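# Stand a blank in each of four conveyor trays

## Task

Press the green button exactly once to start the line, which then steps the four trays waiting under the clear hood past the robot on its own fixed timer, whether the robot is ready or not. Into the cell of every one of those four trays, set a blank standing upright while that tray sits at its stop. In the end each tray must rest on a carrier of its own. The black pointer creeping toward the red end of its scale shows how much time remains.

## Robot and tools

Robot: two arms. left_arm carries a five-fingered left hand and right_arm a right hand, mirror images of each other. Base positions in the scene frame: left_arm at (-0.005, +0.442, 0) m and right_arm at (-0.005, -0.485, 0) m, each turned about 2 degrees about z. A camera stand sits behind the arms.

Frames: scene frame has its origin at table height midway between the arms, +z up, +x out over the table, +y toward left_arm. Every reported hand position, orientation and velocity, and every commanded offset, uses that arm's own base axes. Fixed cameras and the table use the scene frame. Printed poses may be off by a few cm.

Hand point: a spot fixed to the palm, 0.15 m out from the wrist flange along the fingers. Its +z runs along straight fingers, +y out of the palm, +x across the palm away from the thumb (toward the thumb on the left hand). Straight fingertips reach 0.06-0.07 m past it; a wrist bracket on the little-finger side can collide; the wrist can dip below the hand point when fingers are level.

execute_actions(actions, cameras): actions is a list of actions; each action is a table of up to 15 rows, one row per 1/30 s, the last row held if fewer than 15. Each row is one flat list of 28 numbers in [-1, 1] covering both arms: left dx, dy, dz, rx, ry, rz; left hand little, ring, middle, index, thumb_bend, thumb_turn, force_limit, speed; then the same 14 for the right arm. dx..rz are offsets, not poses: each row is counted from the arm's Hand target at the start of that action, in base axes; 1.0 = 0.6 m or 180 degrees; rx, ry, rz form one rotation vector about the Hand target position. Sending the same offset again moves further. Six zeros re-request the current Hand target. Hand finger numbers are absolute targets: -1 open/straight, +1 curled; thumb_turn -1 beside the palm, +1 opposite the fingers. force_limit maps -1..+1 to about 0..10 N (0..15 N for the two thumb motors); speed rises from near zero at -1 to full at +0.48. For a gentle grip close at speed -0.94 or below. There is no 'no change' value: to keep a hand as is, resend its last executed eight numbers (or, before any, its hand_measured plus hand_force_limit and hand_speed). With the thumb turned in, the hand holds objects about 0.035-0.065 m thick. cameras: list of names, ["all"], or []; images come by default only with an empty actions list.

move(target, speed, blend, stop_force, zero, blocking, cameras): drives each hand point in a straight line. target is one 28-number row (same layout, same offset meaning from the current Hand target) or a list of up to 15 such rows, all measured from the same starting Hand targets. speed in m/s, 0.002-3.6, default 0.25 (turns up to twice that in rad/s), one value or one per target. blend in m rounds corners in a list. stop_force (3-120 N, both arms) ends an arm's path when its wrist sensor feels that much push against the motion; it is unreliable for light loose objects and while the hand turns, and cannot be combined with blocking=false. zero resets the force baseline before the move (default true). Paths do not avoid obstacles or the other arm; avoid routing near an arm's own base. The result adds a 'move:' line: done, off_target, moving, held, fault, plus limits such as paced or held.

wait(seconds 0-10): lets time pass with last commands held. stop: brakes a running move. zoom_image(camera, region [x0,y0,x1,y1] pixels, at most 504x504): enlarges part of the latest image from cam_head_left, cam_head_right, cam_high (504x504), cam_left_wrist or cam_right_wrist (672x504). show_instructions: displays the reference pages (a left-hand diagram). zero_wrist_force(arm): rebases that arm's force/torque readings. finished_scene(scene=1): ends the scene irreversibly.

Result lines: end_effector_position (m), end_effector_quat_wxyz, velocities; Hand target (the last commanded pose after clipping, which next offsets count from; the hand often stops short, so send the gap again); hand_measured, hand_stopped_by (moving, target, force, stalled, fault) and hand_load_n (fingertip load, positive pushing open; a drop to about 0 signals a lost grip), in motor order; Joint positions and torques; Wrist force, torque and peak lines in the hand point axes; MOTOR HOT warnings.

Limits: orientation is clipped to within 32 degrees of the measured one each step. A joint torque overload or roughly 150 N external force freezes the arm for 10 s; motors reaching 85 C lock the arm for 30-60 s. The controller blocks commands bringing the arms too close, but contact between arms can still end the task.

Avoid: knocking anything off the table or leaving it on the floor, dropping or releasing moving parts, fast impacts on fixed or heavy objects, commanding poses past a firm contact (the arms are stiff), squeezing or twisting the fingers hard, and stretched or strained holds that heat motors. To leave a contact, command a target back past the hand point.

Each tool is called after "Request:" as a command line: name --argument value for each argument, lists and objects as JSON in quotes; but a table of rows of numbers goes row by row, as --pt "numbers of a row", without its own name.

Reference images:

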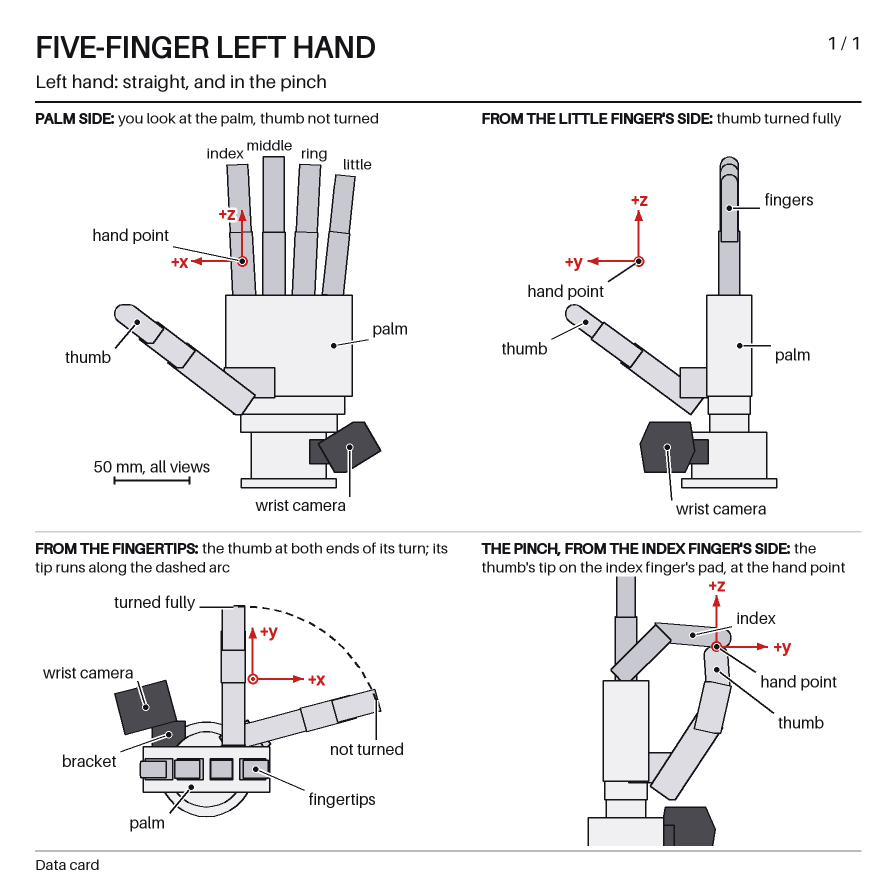

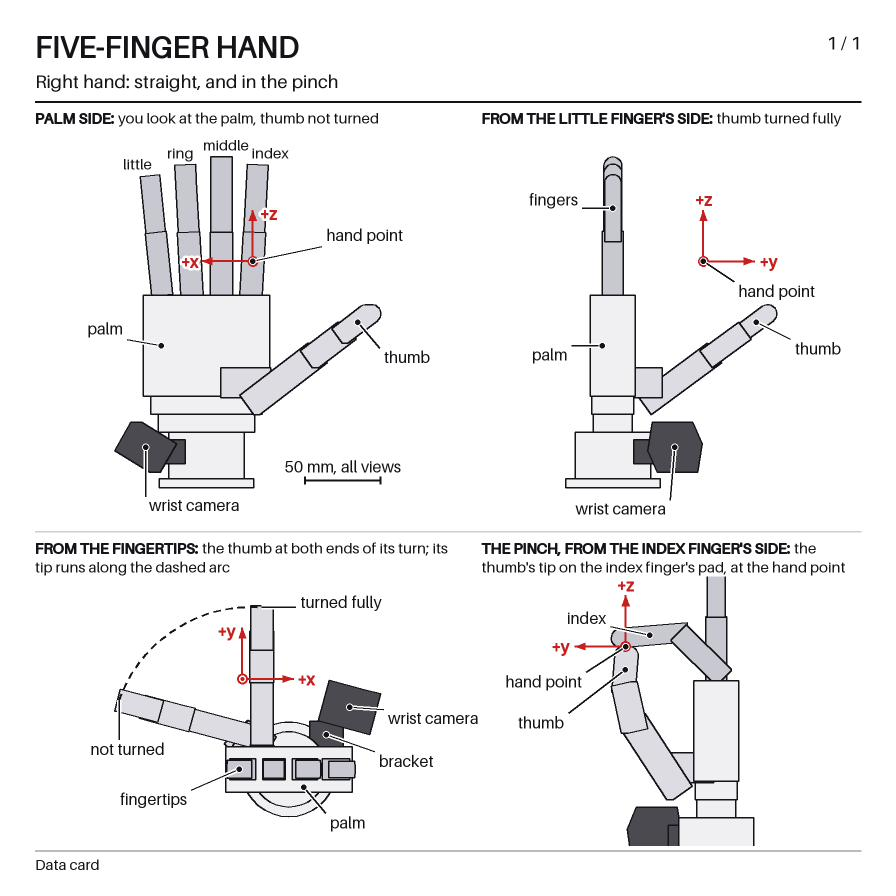

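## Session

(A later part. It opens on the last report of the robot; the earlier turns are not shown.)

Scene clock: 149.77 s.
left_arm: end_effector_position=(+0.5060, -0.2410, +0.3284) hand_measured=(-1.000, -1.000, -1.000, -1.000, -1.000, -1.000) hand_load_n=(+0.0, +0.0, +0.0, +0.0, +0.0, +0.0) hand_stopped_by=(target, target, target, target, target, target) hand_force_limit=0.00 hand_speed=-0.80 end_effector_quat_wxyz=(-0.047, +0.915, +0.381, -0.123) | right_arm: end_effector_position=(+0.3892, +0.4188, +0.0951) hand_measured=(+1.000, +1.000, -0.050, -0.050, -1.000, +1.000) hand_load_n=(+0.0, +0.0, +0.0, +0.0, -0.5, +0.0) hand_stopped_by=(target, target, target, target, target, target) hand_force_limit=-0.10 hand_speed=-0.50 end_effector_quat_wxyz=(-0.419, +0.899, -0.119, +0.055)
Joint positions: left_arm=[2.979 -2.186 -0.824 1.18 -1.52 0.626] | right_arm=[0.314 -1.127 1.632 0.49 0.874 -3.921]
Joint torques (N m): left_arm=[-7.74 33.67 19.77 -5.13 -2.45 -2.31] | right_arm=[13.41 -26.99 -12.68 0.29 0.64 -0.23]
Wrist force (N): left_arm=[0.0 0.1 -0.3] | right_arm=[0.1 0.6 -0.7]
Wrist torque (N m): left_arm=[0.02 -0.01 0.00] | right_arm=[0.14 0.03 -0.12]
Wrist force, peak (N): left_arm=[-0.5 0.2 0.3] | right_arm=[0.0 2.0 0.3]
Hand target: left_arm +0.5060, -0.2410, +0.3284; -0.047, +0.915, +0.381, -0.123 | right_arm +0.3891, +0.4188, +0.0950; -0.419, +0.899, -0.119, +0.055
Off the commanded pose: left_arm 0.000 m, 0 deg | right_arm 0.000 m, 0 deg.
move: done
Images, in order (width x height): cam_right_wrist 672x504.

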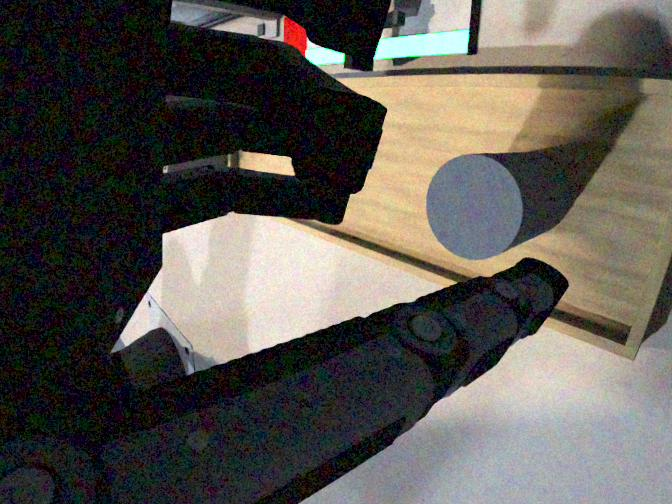

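Request:
move --pt "0 0 0 0 0 0 -1 -1 -1 -1 -1 -1 0 -0.8 0.0015 0 -0.0502 0 0 0 1 1 -0.05 -0.05 -1 1 -0.1 -0.5" --pt "0 0 0 0 0 0 -1 -1 -1 -1 -1 -1 0 -0.8 0.0015 0 -0.0502 0 0 0 1 1 0.1 0.1 -0.8 1 -0.5 -0.7" --pt "0 0 0 0 0 0 -1 -1 -1 -1 -1 -1 0 -0.8 0.0015 0 -0.0502 0 0 0 1 1 0.35 0.35 -0.8 1 -0.5 -0.85" --pt "0 0 0 0 0 0 -1 -1 -1 -1 -1 -1 0 -0.8 0.0015 0 -0.0502 0 0 0 1 1 0.45 0.45 -0.8 1 -0.1 -0.9" --pt "0 0 0 0 0 0 -1 -1 -1 -1 -1 -1 0 -0.8 0.0015 0 0.1583 0 0 0 1 1 0.45 0.45 -0.8 1 -0.1 -0.9" --pt "0 0 0 0 0 0 -1 -1 -1 -1 -1 -1 0 -0.8 0.2848 0.1637 0.1583 0 0 0 1 1 0.45 0.45 -0.8 1 -0.1 -0.9" --speed '[0.08,0.1,0.1,0.1,0.15,0.2]' --blend '[0,0,0,0,0.02,0]' --cameras '["cam_right_wrist","cam_left_wrist"]'

Scene clock: 155.23 s.
left_arm: end_effector_position=(+0.5060, -0.2410, +0.3284) hand_measured=(-1.000, -1.000, -1.000, -1.000, -1.000, -1.000) hand_load_n=(-0.5, +0.0, +0.0, +0.0, +0.0, +0.0) hand_stopped_by=(target, target, target, target, target, target) hand_force_limit=0.00 hand_speed=-0.80 end_effector_quat_wxyz=(-0.047, +0.915, +0.381, -0.123) | right_arm: end_effector_position=(+0.5599, +0.5171, +0.1900) hand_measured=(+1.000, +1.000, +0.180, +0.276, -0.804, +1.000) hand_load_n=(+0.0, +0.0, +6.0, +4.5, +12.5, +0.0) hand_stopped_by=(target, target, force, force, target, target) hand_force_limit=-0.10 hand_speed=-0.90 end_effector_quat_wxyz=(-0.419, +0.899, -0.119, +0.055)
Joint positions: left_arm=[2.979 -2.186 -0.824 1.18 -1.52 0.626] | right_arm=[0.378 -0.663 0.585 1.031 0.91 -3.854]
Joint torques (N m): left_arm=[-7.91 34.16 19.39 -5.21 -2.51 -2.14] | right_arm=[-8.98 -42.47 -27.88 2.03 -1.72 1.87]
Wrist force (N): left_arm=[-0.3 0.2 -0.2] | right_arm=[0.4 1.6 0.0]
Wrist torque (N m): left_arm=[0.03 0.05 -0.02] | right_arm=[0.17 -0.01 0.06]
Wrist force, peak (N): left_arm=[-0.4 0.5 0.0] | right_arm=[0.4 3.0 1.2]
Hand target: left_arm +0.5060, -0.2410, +0.3284; -0.047, +0.915, +0.381, -0.123 | right_arm +0.5600, +0.5171, +0.1900; -0.419, +0.899, -0.119, +0.055
Off the commanded pose: left_arm 0.000 m, 0 deg | right_arm 0.000 m, 0 deg.
move: done
Images, in order (width x height): cam_left_wrist 672x504, cam_right_wrist 672x504.

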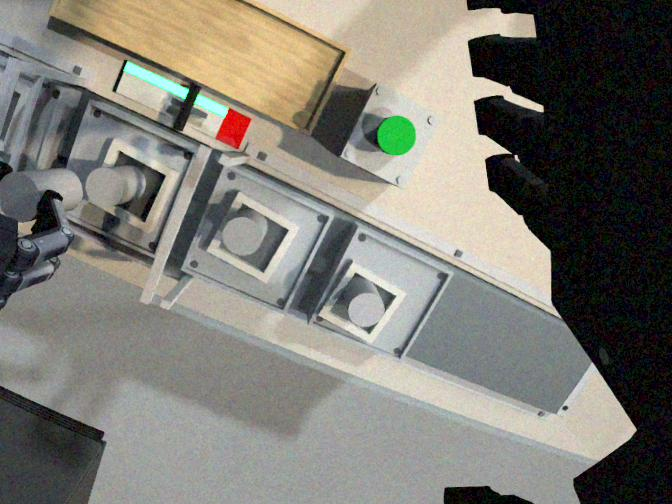

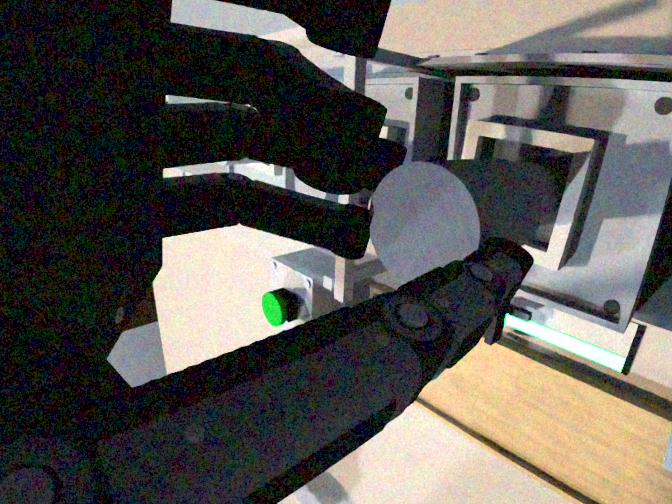

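Request:
wait --seconds 10 --cameras '["cam_left_wrist"]'

Scene clock: 165.37 s.
left_arm: end_effector_position=(+0.5060, -0.2410, +0.3284) hand_measured=(-1.000, -1.000, -1.000, -1.000, -1.000, -1.000) hand_load_n=(+0.0, +0.0, +0.0, -0.5, +0.0, +0.0) hand_stopped_by=(target, target, target, target, target, target) hand_force_limit=0.00 hand_speed=-0.80 end_effector_quat_wxyz=(-0.047, +0.915, +0.381, -0.123) | right_arm: end_effector_position=(+0.5600, +0.5171, +0.1900) hand_measured=(+1.000, +1.000, +0.180, +0.276, -0.804, +1.000) hand_load_n=(+0.5, +0.0, +6.5, +4.0, +12.5, -0.5) hand_stopped_by=(target, target, force, force, target, target) hand_force_limit=-0.10 hand_speed=-0.90 end_effector_quat_wxyz=(-0.419, +0.899, -0.119, +0.055)
Joint positions: left_arm=[2.979 -2.186 -0.824 1.18 -1.52 0.626] | right_arm=[0.377 -0.663 0.585 1.031 0.91 -3.854]
Joint torques (N m): left_arm=[-7.73 34.04 17.84 -5.18 -2.47 -2.21] | right_arm=[-13.3 -43.22 -28.37 2.33 -1.51 1.33]
Wrist force (N): left_arm=[-0.4 0.1 0.0] | right_arm=[0.2 1.6 0.0]
Wrist torque (N m): left_arm=[0.00 0.06 -0.02] | right_arm=[0.17 0.00 0.05]
Wrist force, peak (N): left_arm=[-0.4 0.5 -0.3] | right_arm=[0.3 1.9 0.6]
Hand target: left_arm +0.5060, -0.2410, +0.3284; -0.047, +0.915, +0.381, -0.123 | right_arm +0.5600, +0.5171, +0.1900; -0.419, +0.899, -0.119, +0.055
Off the commanded pose: left_arm 0.000 m, 0 deg | right_arm 0.000 m, 0 deg.
wait: 10.00 s; at rest by 0.03 s
Images, in order (width x height): cam_left_wrist 672x504.

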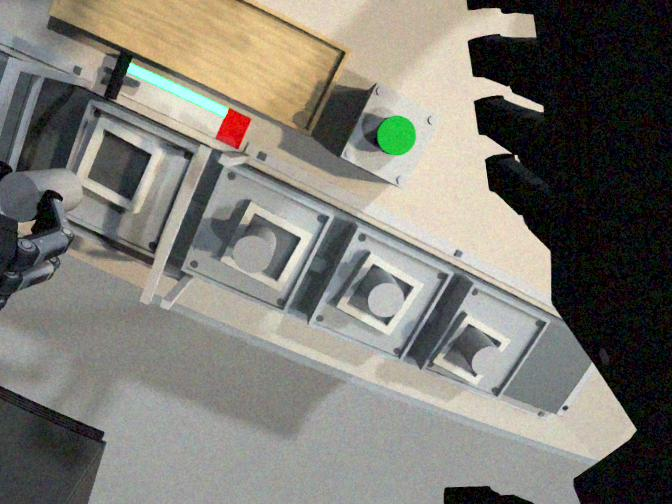

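Tray 4 has arrived. Descend to viewing height.

Request:
move --target '[0,0,0,0,0,0,-1,-1,-1,-1,-1,-1,0,-0.8,0,0,-0.1,0,0,0,1,1,0.45,0.45,-0.8,1,-0.1,-0.9]' --speed 0.1 --cameras '["cam_right_wrist","cam_left_wrist","cam_head_left"]'

Request:
zoom_image --camera "cam_right_wrist" --region '[400, 80, 652, 332]'

Request:
zoom_image --camera "cam_head_left" --region '[210, 300, 340, 400]'

Scene clock: 166.70 s.
left_arm: end_effector_position=(+0.5060, -0.2410, +0.3284) hand_measured=(-1.000, -1.000, -1.000, -1.000, -1.000, -1.000) hand_load_n=(+0.0, +0.0, +0.0, +0.0, +0.0, +0.0) hand_stopped_by=(target, target, target, target, target, target) hand_force_limit=0.00 hand_speed=-0.80 end_effector_quat_wxyz=(-0.047, +0.915, +0.381, -0.123) | right_arm: end_effector_position=(+0.5600, +0.5170, +0.1299) hand_measured=(+1.000, +1.000, +0.180, +0.276, -0.804, +1.000) hand_load_n=(+0.0, +0.0, +6.5, +4.5, +12.5, +0.0) hand_stopped_by=(target, target, force, force, target, target) hand_force_limit=-0.10 hand_speed=-0.90 end_effector_quat_wxyz=(-0.418, +0.899, -0.119, +0.055)
Joint positions: left_arm=[2.979 -2.186 -0.824 1.18 -1.52 0.626] | right_arm=[0.377 -0.664 0.739 0.878 0.91 -3.854]
Joint torques (N m): left_arm=[-7.34 33.95 18.08 -5.19 -2.49 -2.13] | right_arm=[-10.53 -58.21 -21.97 0.89 -1.37 1.24]
Wrist force (N): left_arm=[-0.2 0.1 0.1] | right_arm=[0.1 1.6 0.4]
Wrist torque (N m): left_arm=[0.00 0.04 -0.02] | right_arm=[0.14 0.01 0.00]
Wrist force, peak (N): left_arm=[-0.6 0.0 -0.1] | right_arm=[0.0 2.6 1.0]
Hand target: left_arm +0.5060, -0.2410, +0.3284; -0.047, +0.915, +0.381, -0.123 | right_arm +0.5600, +0.5171, +0.1300; -0.419, +0.899, -0.119, +0.055
Off the commanded pose: left_arm 0.000 m, 0 deg | right_arm 0.000 m, 0 deg.
move: done
Images, in order (width x height): cam_head_left 504x504, cam_left_wrist 672x504, cam_right_wrist 672x504.

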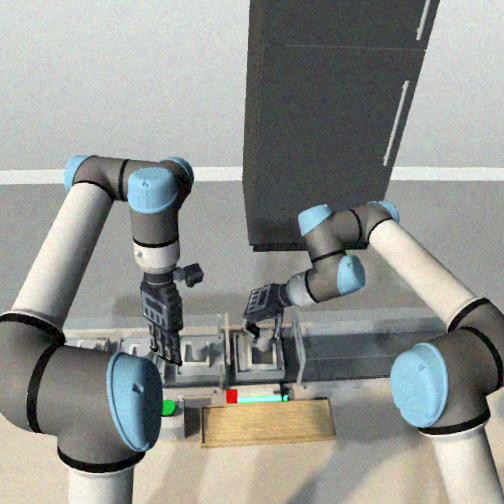

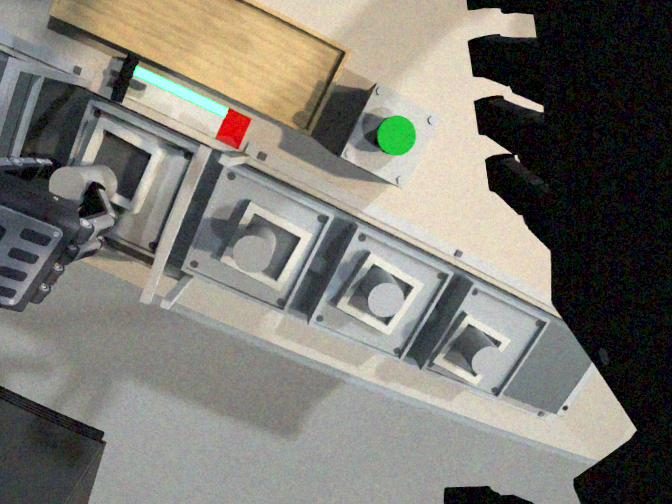

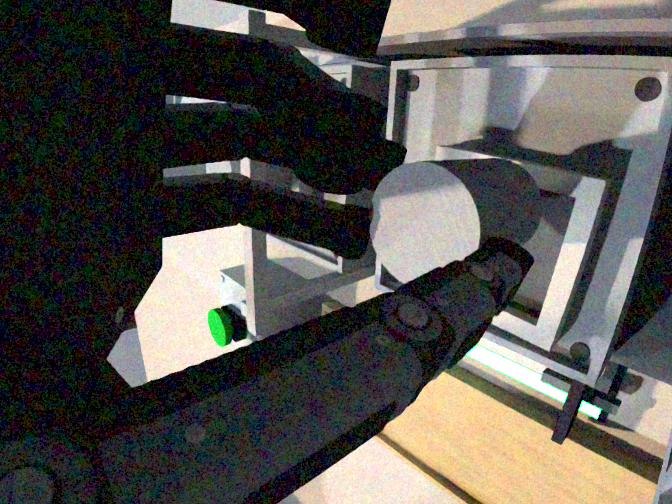

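Scaled by 2.000 from the camera's 672x504 image, which has a finer 960x720 frame.

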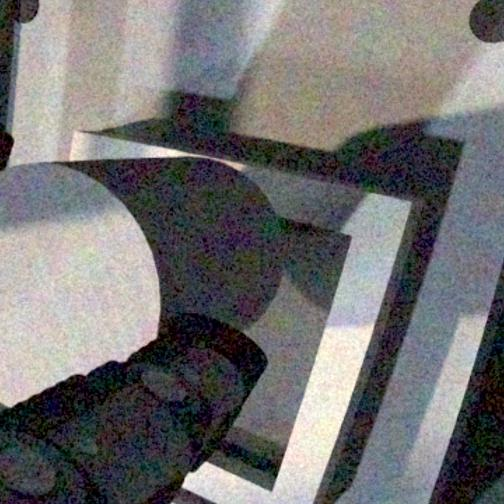

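Scaled by 3.877 from the camera's 504x504 image, which has a finer 720x720 frame.

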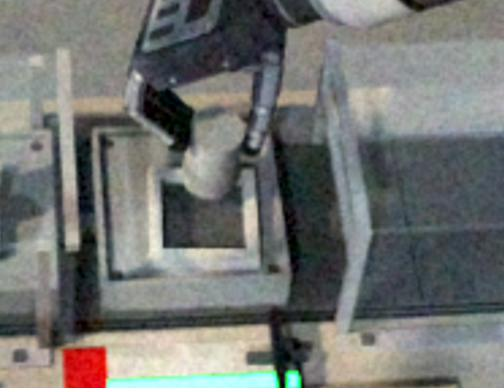

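Request:
move --pt "0 0 0 0 0 0 -1 -1 -1 -1 -1 -1 0 -0.8 -0.037 0.0045 -0.002 0 0 0 1 1 0.45 0.45 -0.8 1 -0.1 -0.9" --pt "0 0 0 0 0 0 -1 -1 -1 -1 -1 -1 0 -0.8 -0.037 0.0045 -0.05 0 0 0 1 1 0.45 0.45 -0.8 1 -0.1 -0.9" --speed '[0.1,0.04]' --stop_force 5 --cameras '["cam_right_wrist","cam_head_left"]'

Request:
zoom_image --camera "cam_head_left" --region '[210, 300, 340, 400]'

Scene clock: 169.47 s.
left_arm: end_effector_position=(+0.5060, -0.2410, +0.3284) hand_measured=(-1.000, -1.000, -1.000, -1.000, -1.000, -1.000) hand_load_n=(+0.0, +0.0, +0.0, +0.0, +0.0, +0.0) hand_stopped_by=(target, target, target, target, target, target) hand_force_limit=0.00 hand_speed=-0.80 end_effector_quat_wxyz=(-0.047, +0.915, +0.381, -0.123) | right_arm: end_effector_position=(+0.5378, +0.5198, +0.1093) hand_measured=(+1.000, +1.000, +0.180, +0.276, -0.804, +1.000) hand_load_n=(+0.0, +0.0, +5.0, +4.5, +12.5, -0.5) hand_stopped_by=(target, target, force, force, target, target) hand_force_limit=-0.10 hand_speed=-0.90 end_effector_quat_wxyz=(-0.419, +0.899, -0.119, +0.055)
Joint positions: left_arm=[2.979 -2.186 -0.824 1.18 -1.52 0.626] | right_arm=[0.395 -0.714 0.882 0.774 0.92 -3.837]
Joint torques (N m): left_arm=[-7.46 33.76 17.98 -5.31 -2.36 -2.29] | right_arm=[-12.87 -57.3 -10.17 0.08 0.98 -1.51]
Wrist force (N): left_arm=[-0.3 0.0 0.0] | right_arm=[0.4 1.8 -0.1]
Wrist torque (N m): left_arm=[-0.01 0.05 -0.02] | right_arm=[0.19 -0.01 0.03]
Wrist force, peak (N): left_arm=[-0.7 0.2 0.0] | right_arm=[-1.4 -11.1 -6.1]
Hand target: left_arm +0.5060, -0.2410, +0.3284; -0.047, +0.915, +0.381, -0.123 | right_arm +0.5378, +0.5198, +0.1093; -0.419, +0.899, -0.119, +0.055 (not the last commanded pose)
Off the commanded pose: left_arm 0.000 m, 0 deg | right_arm 0.009 m, 0 deg.
move: contact (right_arm); path passed 1 of 2 targets
Images, in order (width x height): cam_head_left 504x504, cam_right_wrist 672x504.

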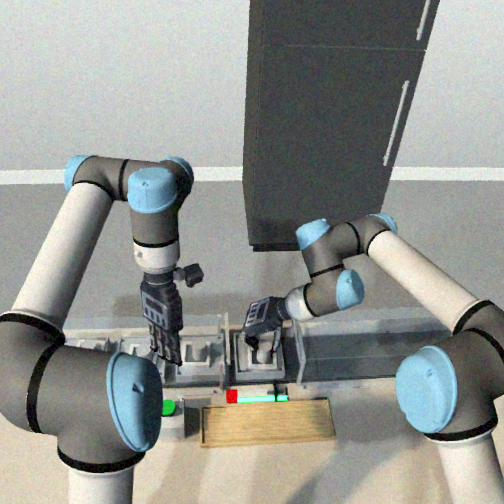

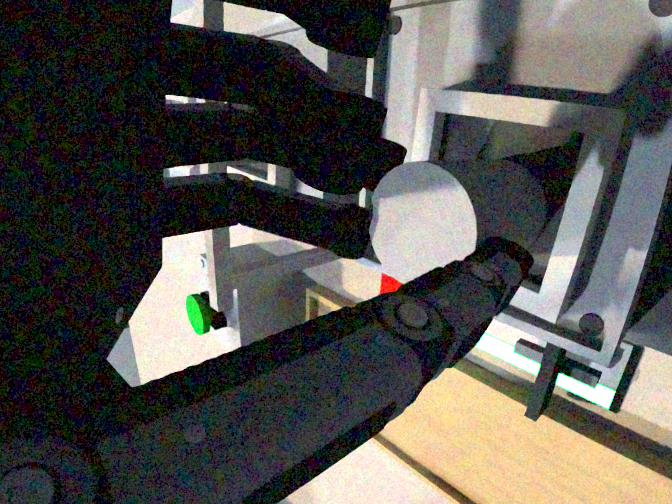

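Scaled by 3.877 from the camera's 504x504 image, which has a finer 720x720 frame.

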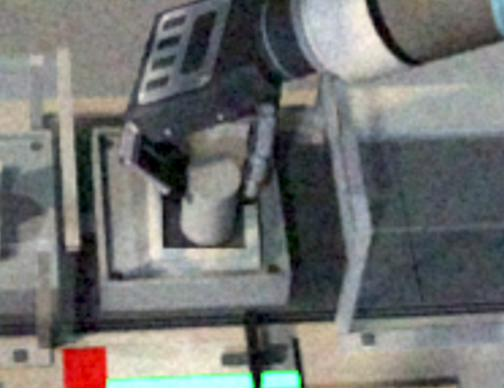

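Request:
move --pt "0 0 0 0 0 0 -1 -1 -1 -1 -1 -1 0 -0.8 0 0.002 -0.013 0 0 0 1 1 0.45 0.45 -0.8 1 -0.1 -0.9" --pt "0 0 0 0 0 0 -1 -1 -1 -1 -1 -1 0 -0.8 0 0.002 -0.013 0 0 0 1 1 0.0 0.0 -1 1 -0.1 -0.5" --pt "0 0 0 0 0 0 -1 -1 -1 -1 -1 -1 0 -0.8 0 0.002 0.1195 0 0 0 1 1 0.0 0.0 -1 1 -0.1 -0.5" --speed '[0.04,0.1,0.15]' --cameras '["all"]'

Request:
zoom_image --camera "cam_head_left" --region '[170, 300, 370, 450]'

Request:
zoom_image --camera "cam_left_wrist" --region '[0, 60, 640, 460]'

Scene clock: 172.07 s.
left_arm: end_effector_position=(+0.5060, -0.2410, +0.3284) hand_measured=(-1.000, -1.000, -1.000, -1.000, -1.000, -1.000) hand_load_n=(+0.0, +0.0, +0.0, +0.0, -0.5, +0.0) hand_stopped_by=(target, target, target, target, target, target) hand_force_limit=0.00 hand_speed=-0.80 end_effector_quat_wxyz=(-0.047, +0.915, +0.381, -0.123) | right_arm: end_effector_position=(+0.5378, +0.5210, +0.1809) hand_measured=(+1.000, +1.000, +0.000, +0.000, -1.000, +1.000) hand_load_n=(+0.5, +0.0, +0.0, +0.0, +0.0, +0.0) hand_stopped_by=(target, target, target, target, target, target) hand_force_limit=-0.10 hand_speed=-0.50 end_effector_quat_wxyz=(-0.419, +0.899, -0.119, +0.055)
Joint positions: left_arm=[2.979 -2.186 -0.824 1.18 -1.52 0.626] | right_arm=[0.396 -0.731 0.73 0.943 0.921 -3.835]
Joint torques (N m): left_arm=[-7.8 33.91 17.76 -5.2 -2.34 -2.22] | right_arm=[4.76 -52.63 -20.23 2.02 -0.91 -1.12]
Wrist force (N): left_arm=[-0.4 0.1 -0.1] | right_arm=[-0.1 0.5 -0.6]
Wrist torque (N m): left_arm=[0.02 0.07 -0.03] | right_arm=[0.11 0.06 0.01]
Wrist force, peak (N): left_arm=[-0.6 0.3 0.0] | right_arm=[-0.4 -11.6 -9.5]
Hand target: left_arm +0.5060, -0.2410, +0.3284; -0.047, +0.915, +0.381, -0.123 | right_arm +0.5378, +0.5210, +0.1810; -0.419, +0.899, -0.119, +0.055
Off the commanded pose: left_arm 0.000 m, 0 deg | right_arm 0.000 m, 0 deg.
move: done

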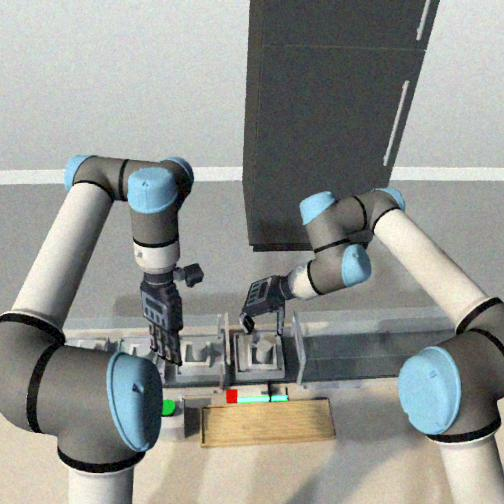

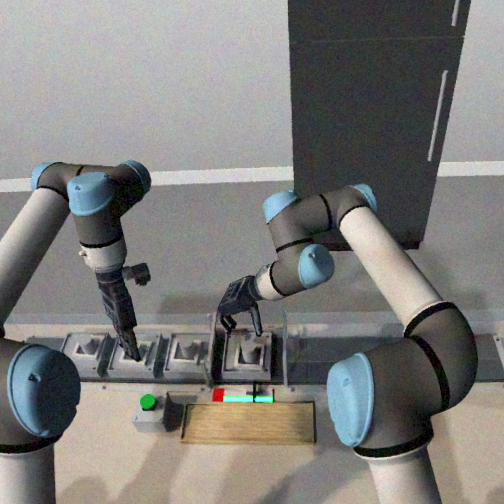

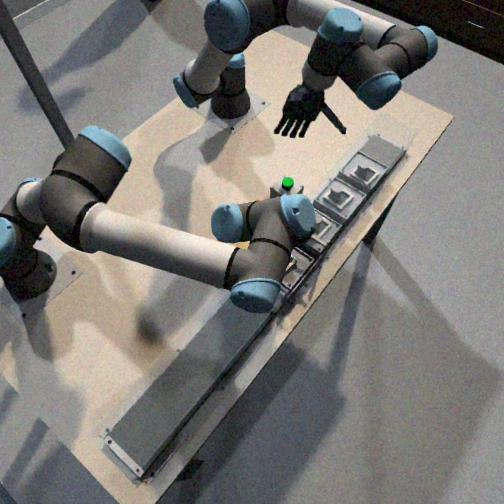

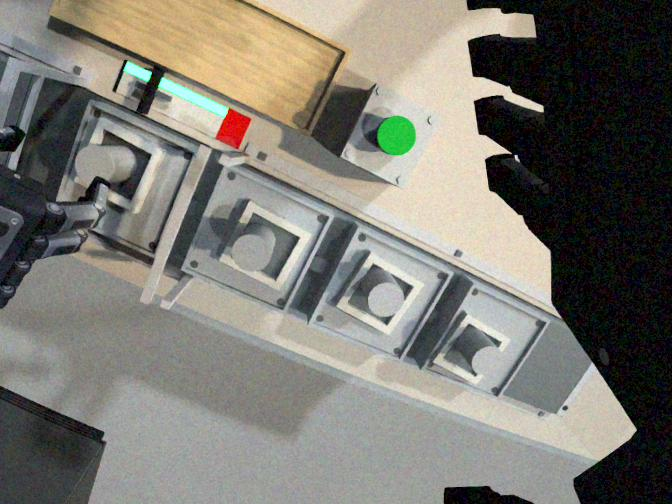

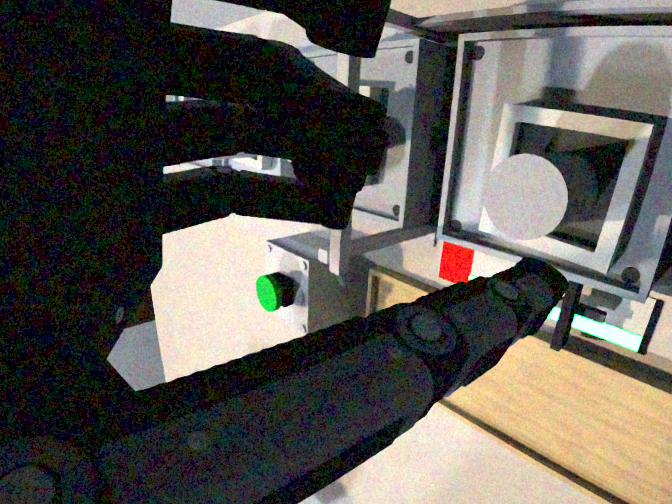

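Scaled by 2.520 from the camera's 504x504 image, which has a finer 720x720 frame.

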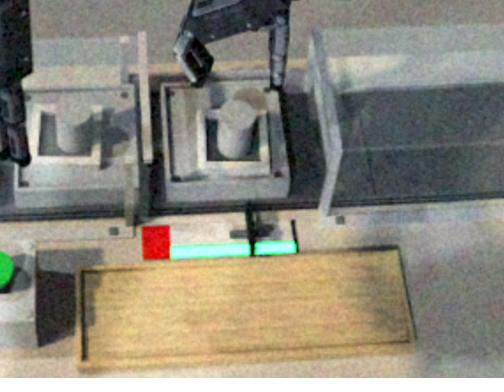

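Region (0, 60, 640, 460) is 640x400 pixels. A region can be at most 504 by 504 pixels.

Request:
zoom_image --camera "cam_left_wrist" --region '[180, 150, 580, 450]'

Request:
move --target '[0,0,0,0,0,0,-1,-1,-1,-1,-1,-1,0,-0.8,-0.2,-0.25,0.1,0,0,0,1,1,0.0,0.0,-1,1,-0.1,-0.5]' --speed 0.2 --cameras '["all"]'

Request:
zoom_image --camera "cam_left_wrist" --region '[0, 60, 400, 360]'

Scaled by 1.260 from the camera's 672x504 image, which has a finer 960x720 frame.

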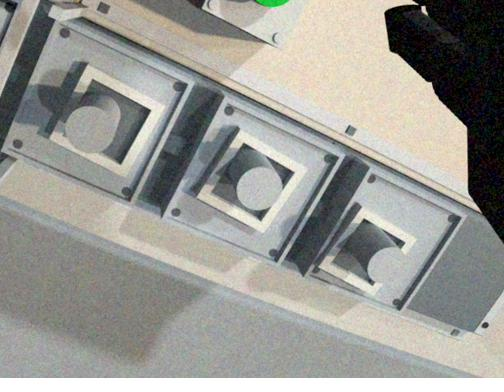

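Scene clock: 173.87 s.
left_arm: end_effector_position=(+0.5060, -0.2410, +0.3284) hand_measured=(-1.000, -1.000, -1.000, -1.000, -1.000, -1.000) hand_load_n=(+0.0, +0.0, +0.0, +0.0, +0.0, +0.0) hand_stopped_by=(target, target, target, target, target, target) hand_force_limit=0.00 hand_speed=-0.80 end_effector_quat_wxyz=(-0.047, +0.915, +0.381, -0.123) | right_arm: end_effector_position=(+0.4179, +0.3710, +0.2410) hand_measured=(+1.000, +1.000, +0.000, +0.000, -1.000, +1.000) hand_load_n=(+0.0, +0.0, +0.0, +0.0, +0.0, +0.0) hand_stopped_by=(target, target, target, target, target, target) hand_force_limit=-0.10 hand_speed=-0.50 end_effector_quat_wxyz=(-0.419, +0.899, -0.119, +0.055)
Joint positions: left_arm=[2.979 -2.186 -0.824 1.18 -1.52 0.626] | right_arm=[0.193 -1.226 1.4 0.914 0.813 -4.062]
Joint torques (N m): left_arm=[-7.55 34.22 17.32 -5.31 -2.38 -2.2] | right_arm=[5.46 -38.38 -6.4 1.62 0.55 -0.79]
Wrist force (N): left_arm=[-0.4 0.2 -0.2] | right_arm=[0.0 0.8 -0.6]
Wrist torque (N m): left_arm=[0.03 0.06 -0.03] | right_arm=[0.16 0.03 -0.11]
Wrist force, peak (N): left_arm=[-0.5 0.1 -0.1] | right_arm=[-0.6 1.3 -2.2]
Hand target: left_arm +0.5060, -0.2410, +0.3284; -0.047, +0.915, +0.381, -0.123 | right_arm +0.4178, +0.3710, +0.2410; -0.419, +0.899, -0.119, +0.055
Off the commanded pose: left_arm 0.000 m, 0 deg | right_arm 0.000 m, 0 deg.
move: done

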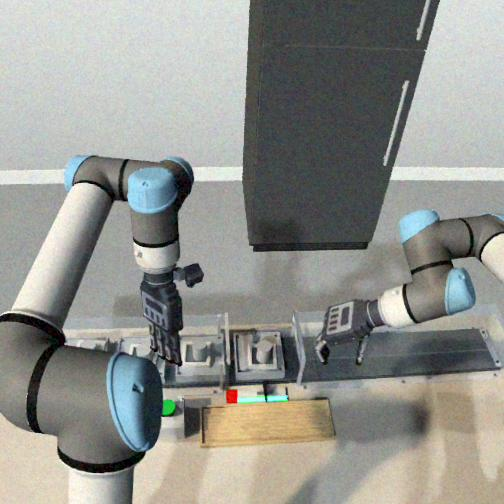

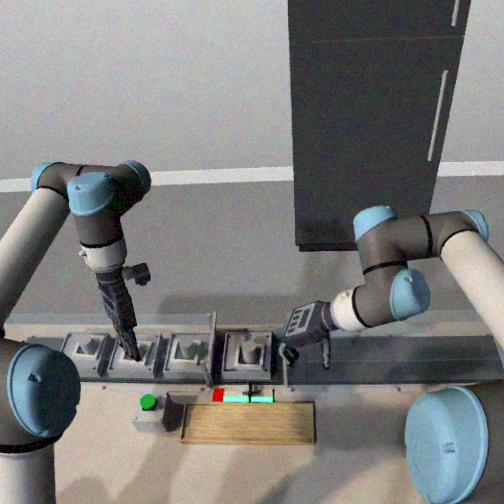

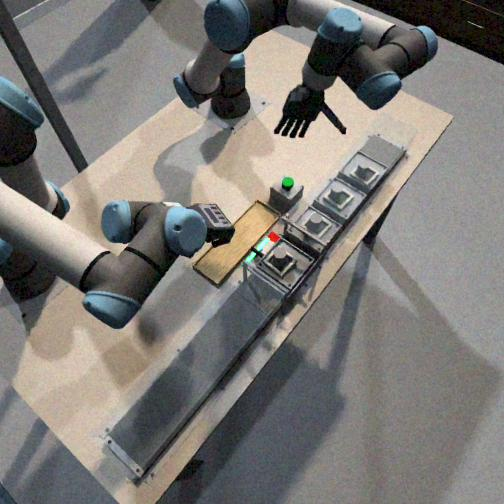

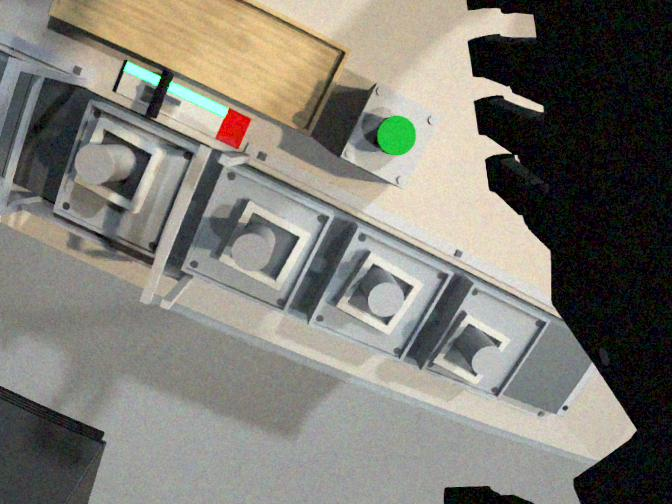

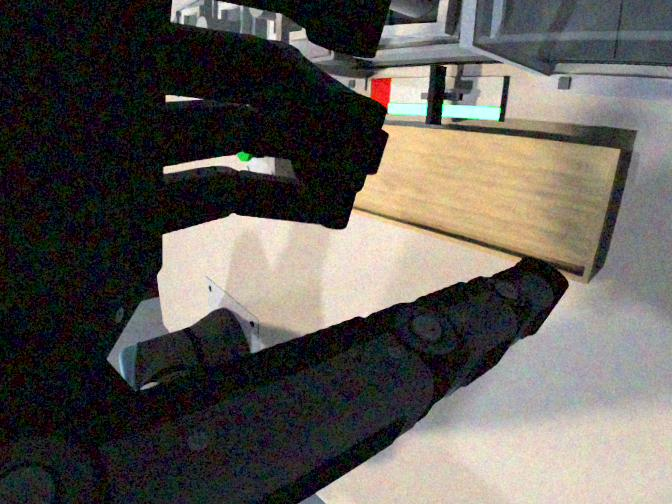

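Scaled by 1.260 from the camera's 672x504 image, which has a finer 960x720 frame.

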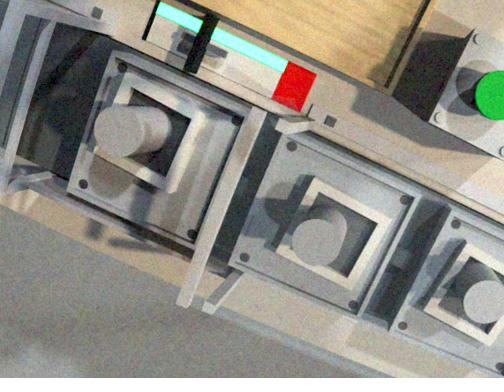

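Request:
zoom_image --camera "cam_high" --region '[240, 120, 420, 300]'

Request:
wait --seconds 10 --cameras '[]'

Request:
wait --seconds 3.5 --cameras '["cam_left_wrist","cam_high"]'

Scaled by 2.800 from the camera's 504x504 image, which has a finer 720x720 frame.

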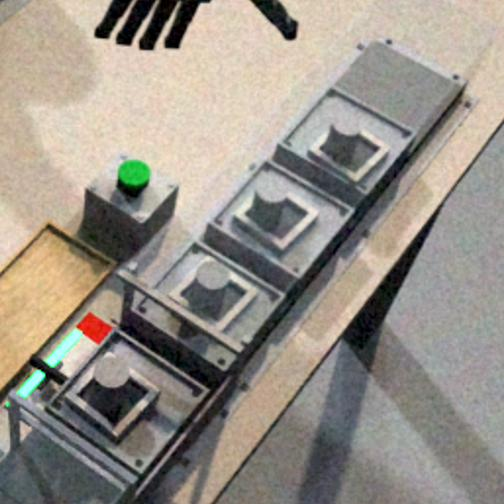

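Scene clock: 184.27 s.
left_arm: end_effector_position=(+0.5060, -0.2410, +0.3284) hand_measured=(-1.000, -1.000, -1.000, -1.000, -1.000, -1.000) hand_load_n=(+0.0, +0.0, +0.0, +0.0, +0.0, +0.0) hand_stopped_by=(target, target, target, target, target, target) hand_force_limit=0.00 hand_speed=-0.80 end_effector_quat_wxyz=(-0.047, +0.915, +0.381, -0.123) | right_arm: end_effector_position=(+0.4178, +0.3710, +0.2410) hand_measured=(+1.000, +1.000, +0.000, +0.000, -1.000, +1.000) hand_load_n=(+0.0, +0.0, +0.0, +0.0, +0.0, +0.0) hand_stopped_by=(target, target, target, target, target, target) hand_force_limit=-0.10 hand_speed=-0.50 end_effector_quat_wxyz=(-0.419, +0.899, -0.119, +0.055)
Joint positions: left_arm=[2.979 -2.186 -0.824 1.18 -1.52 0.626] | right_arm=[0.193 -1.226 1.401 0.914 0.813 -4.062]
Joint torques (N m): left_arm=[-7.19 33.38 17.04 -5.23 -2.44 -2.2] | right_arm=[12.55 -39.18 -8.22 2.54 -0.82 -1.52]
Wrist force (N): left_arm=[-0.2 0.1 -0.1] | right_arm=[0.0 0.6 -0.8]
Wrist torque (N m): left_arm=[0.01 0.04 -0.02] | right_arm=[0.15 0.04 -0.11]
Wrist force, peak (N): left_arm=[-0.6 0.4 0.0] | right_arm=[0.1 0.9 -1.0]
Hand target: left_arm +0.5060, -0.2410, +0.3284; -0.047, +0.915, +0.381, -0.123 | right_arm +0.4178, +0.3710, +0.2410; -0.419, +0.899, -0.119, +0.055
Off the commanded pose: left_arm 0.000 m, 0 deg | right_arm 0.000 m, 0 deg.
wait: 10.00 s; at rest from the start
No camera images: "cameras" was empty.

Scene clock: 187.77 s.
left_arm: end_effector_position=(+0.5060, -0.2410, +0.3284) hand_measured=(-1.000, -1.000, -1.000, -1.000, -1.000, -1.000) hand_load_n=(+0.0, +0.0, +0.0, +0.0, -0.5, +0.0) hand_stopped_by=(target, target, target, target, target, target) hand_force_limit=0.00 hand_speed=-0.80 end_effector_quat_wxyz=(-0.047, +0.915, +0.381, -0.123) | right_arm: end_effector_position=(+0.4178, +0.3710, +0.2410) hand_measured=(+1.000, +1.000, +0.000, +0.000, -1.000, +1.000) hand_load_n=(+0.0, +0.0, -0.5, +0.0, +0.0, +0.0) hand_stopped_by=(target, target, target, target, target, target) hand_force_limit=-0.10 hand_speed=-0.50 end_effector_quat_wxyz=(-0.419, +0.899, -0.119, +0.055)
Joint positions: left_arm=[2.979 -2.186 -0.824 1.18 -1.52 0.626] | right_arm=[0.193 -1.226 1.401 0.914 0.813 -4.062]
Joint torques (N m): left_arm=[-7.95 33.86 16.57 -5.21 -2.36 -2.1] | right_arm=[12.9 -39.78 -8.07 2.58 -0.81 -1.4]
Wrist force (N): left_arm=[-0.2 0.4 0.0] | right_arm=[-0.1 0.5 -0.6]
Wrist torque (N m): left_arm=[0.05 0.03 -0.03] | right_arm=[0.12 0.06 -0.12]
Wrist force, peak (N): left_arm=[-0.6 0.1 -0.1] | right_arm=[0.1 0.7 -1.0]
Hand target: left_arm +0.5060, -0.2410, +0.3284; -0.047, +0.915, +0.381, -0.123 | right_arm +0.4178, +0.3710, +0.2410; -0.419, +0.899, -0.119, +0.055
Off the commanded pose: left_arm 0.000 m, 0 deg | right_arm 0.000 m, 0 deg.
wait: 3.50 s; at rest by 0.17 s
Images, in order (width x height): cam_high 504x504, cam_left_wrist 672x504.

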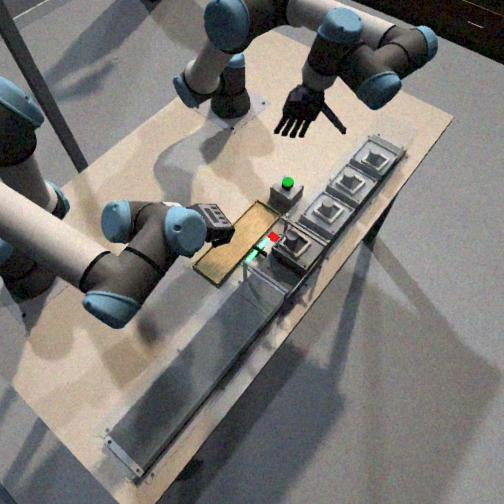

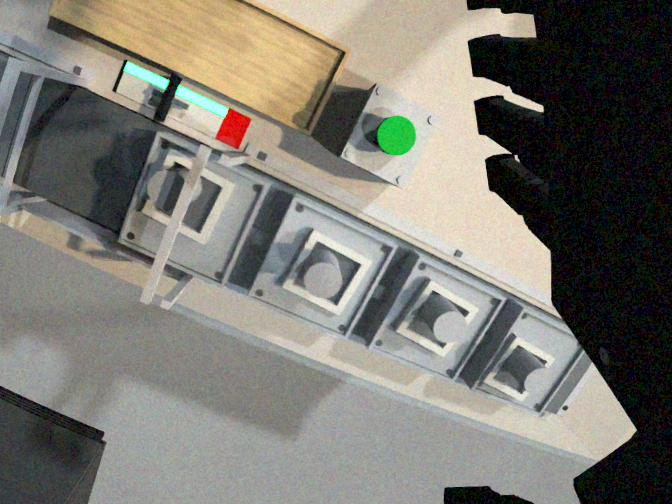

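Request:
wait --seconds 3 --cameras '["cam_left_wrist","cam_high"]'

Request:
zoom_image --camera "cam_high" --region '[240, 120, 420, 300]'

Request:
zoom_image --camera "cam_left_wrist" --region '[160, 80, 640, 480]'

Scene clock: 191.03 s.
left_arm: end_effector_position=(+0.5060, -0.2410, +0.3284) hand_measured=(-1.000, -1.000, -1.000, -1.000, -1.000, -1.000) hand_load_n=(+0.0, +0.0, +0.0, +0.0, +0.0, +0.0) hand_stopped_by=(target, target, target, target, target, target) hand_force_limit=0.00 hand_speed=-0.80 end_effector_quat_wxyz=(-0.047, +0.915, +0.381, -0.123) | right_arm: end_effector_position=(+0.4178, +0.3710, +0.2410) hand_measured=(+1.000, +1.000, +0.000, +0.000, -1.000, +1.000) hand_load_n=(+0.0, +0.0, +0.0, -0.5, +0.0, +0.0) hand_stopped_by=(target, target, target, target, target, target) hand_force_limit=-0.10 hand_speed=-0.50 end_effector_quat_wxyz=(-0.419, +0.899, -0.119, +0.055)
Joint positions: left_arm=[2.979 -2.186 -0.824 1.18 -1.52 0.626] | right_arm=[0.193 -1.226 1.401 0.914 0.813 -4.062]
Joint torques (N m): left_arm=[-7.37 34.42 16.68 -5.11 -2.41 -2.2] | right_arm=[11.99 -39.53 -8.09 2.51 -0.72 -1.26]
Wrist force (N): left_arm=[-0.4 0.1 0.1] | right_arm=[-0.2 0.6 -0.8]
Wrist torque (N m): left_arm=[0.01 0.07 -0.03] | right_arm=[0.16 0.07 -0.12]
Wrist force, peak (N): left_arm=[-0.4 0.4 -0.2] | right_arm=[0.0 0.9 -0.8]
Hand target: left_arm +0.5060, -0.2410, +0.3284; -0.047, +0.915, +0.381, -0.123 | right_arm +0.4178, +0.3710, +0.2410; -0.419, +0.899, -0.119, +0.055
Off the commanded pose: left_arm 0.000 m, 0 deg | right_arm 0.000 m, 0 deg.
wait: 3.00 s; at rest from the start
Images, in order (width x height): cam_high 504x504, cam_left_wrist 672x504.

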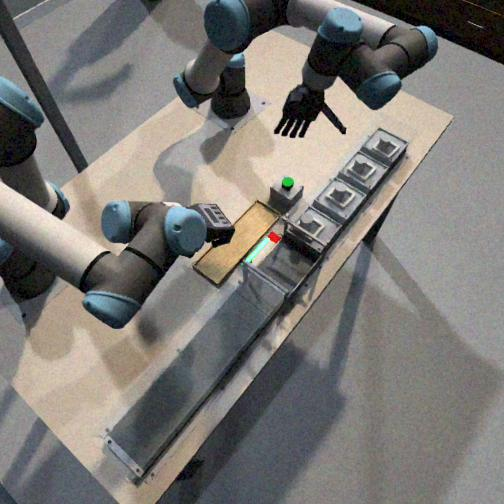

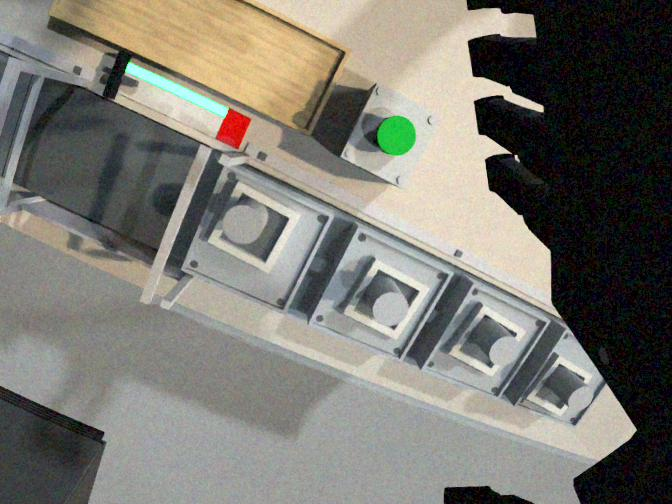

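Scaled by 2.800 from the camera's 504x504 image, which has a finer 720x720 frame.

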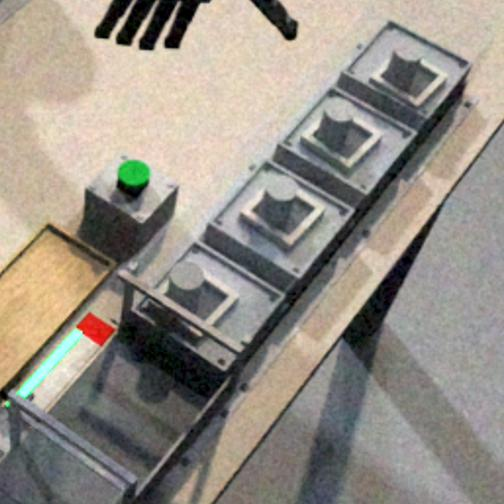

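Scaled by 1.050 from the camera's 672x504 image, which has a finer 960x720 frame.

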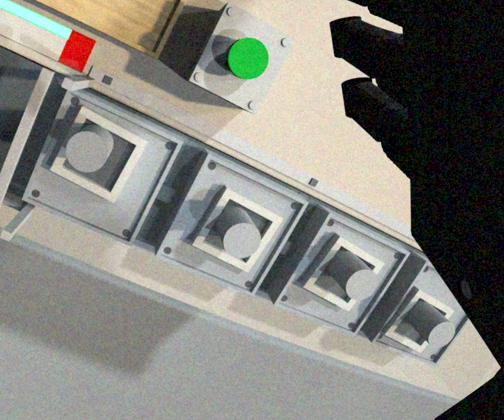

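Request:
finished_scene

The scene is finished: the task was done.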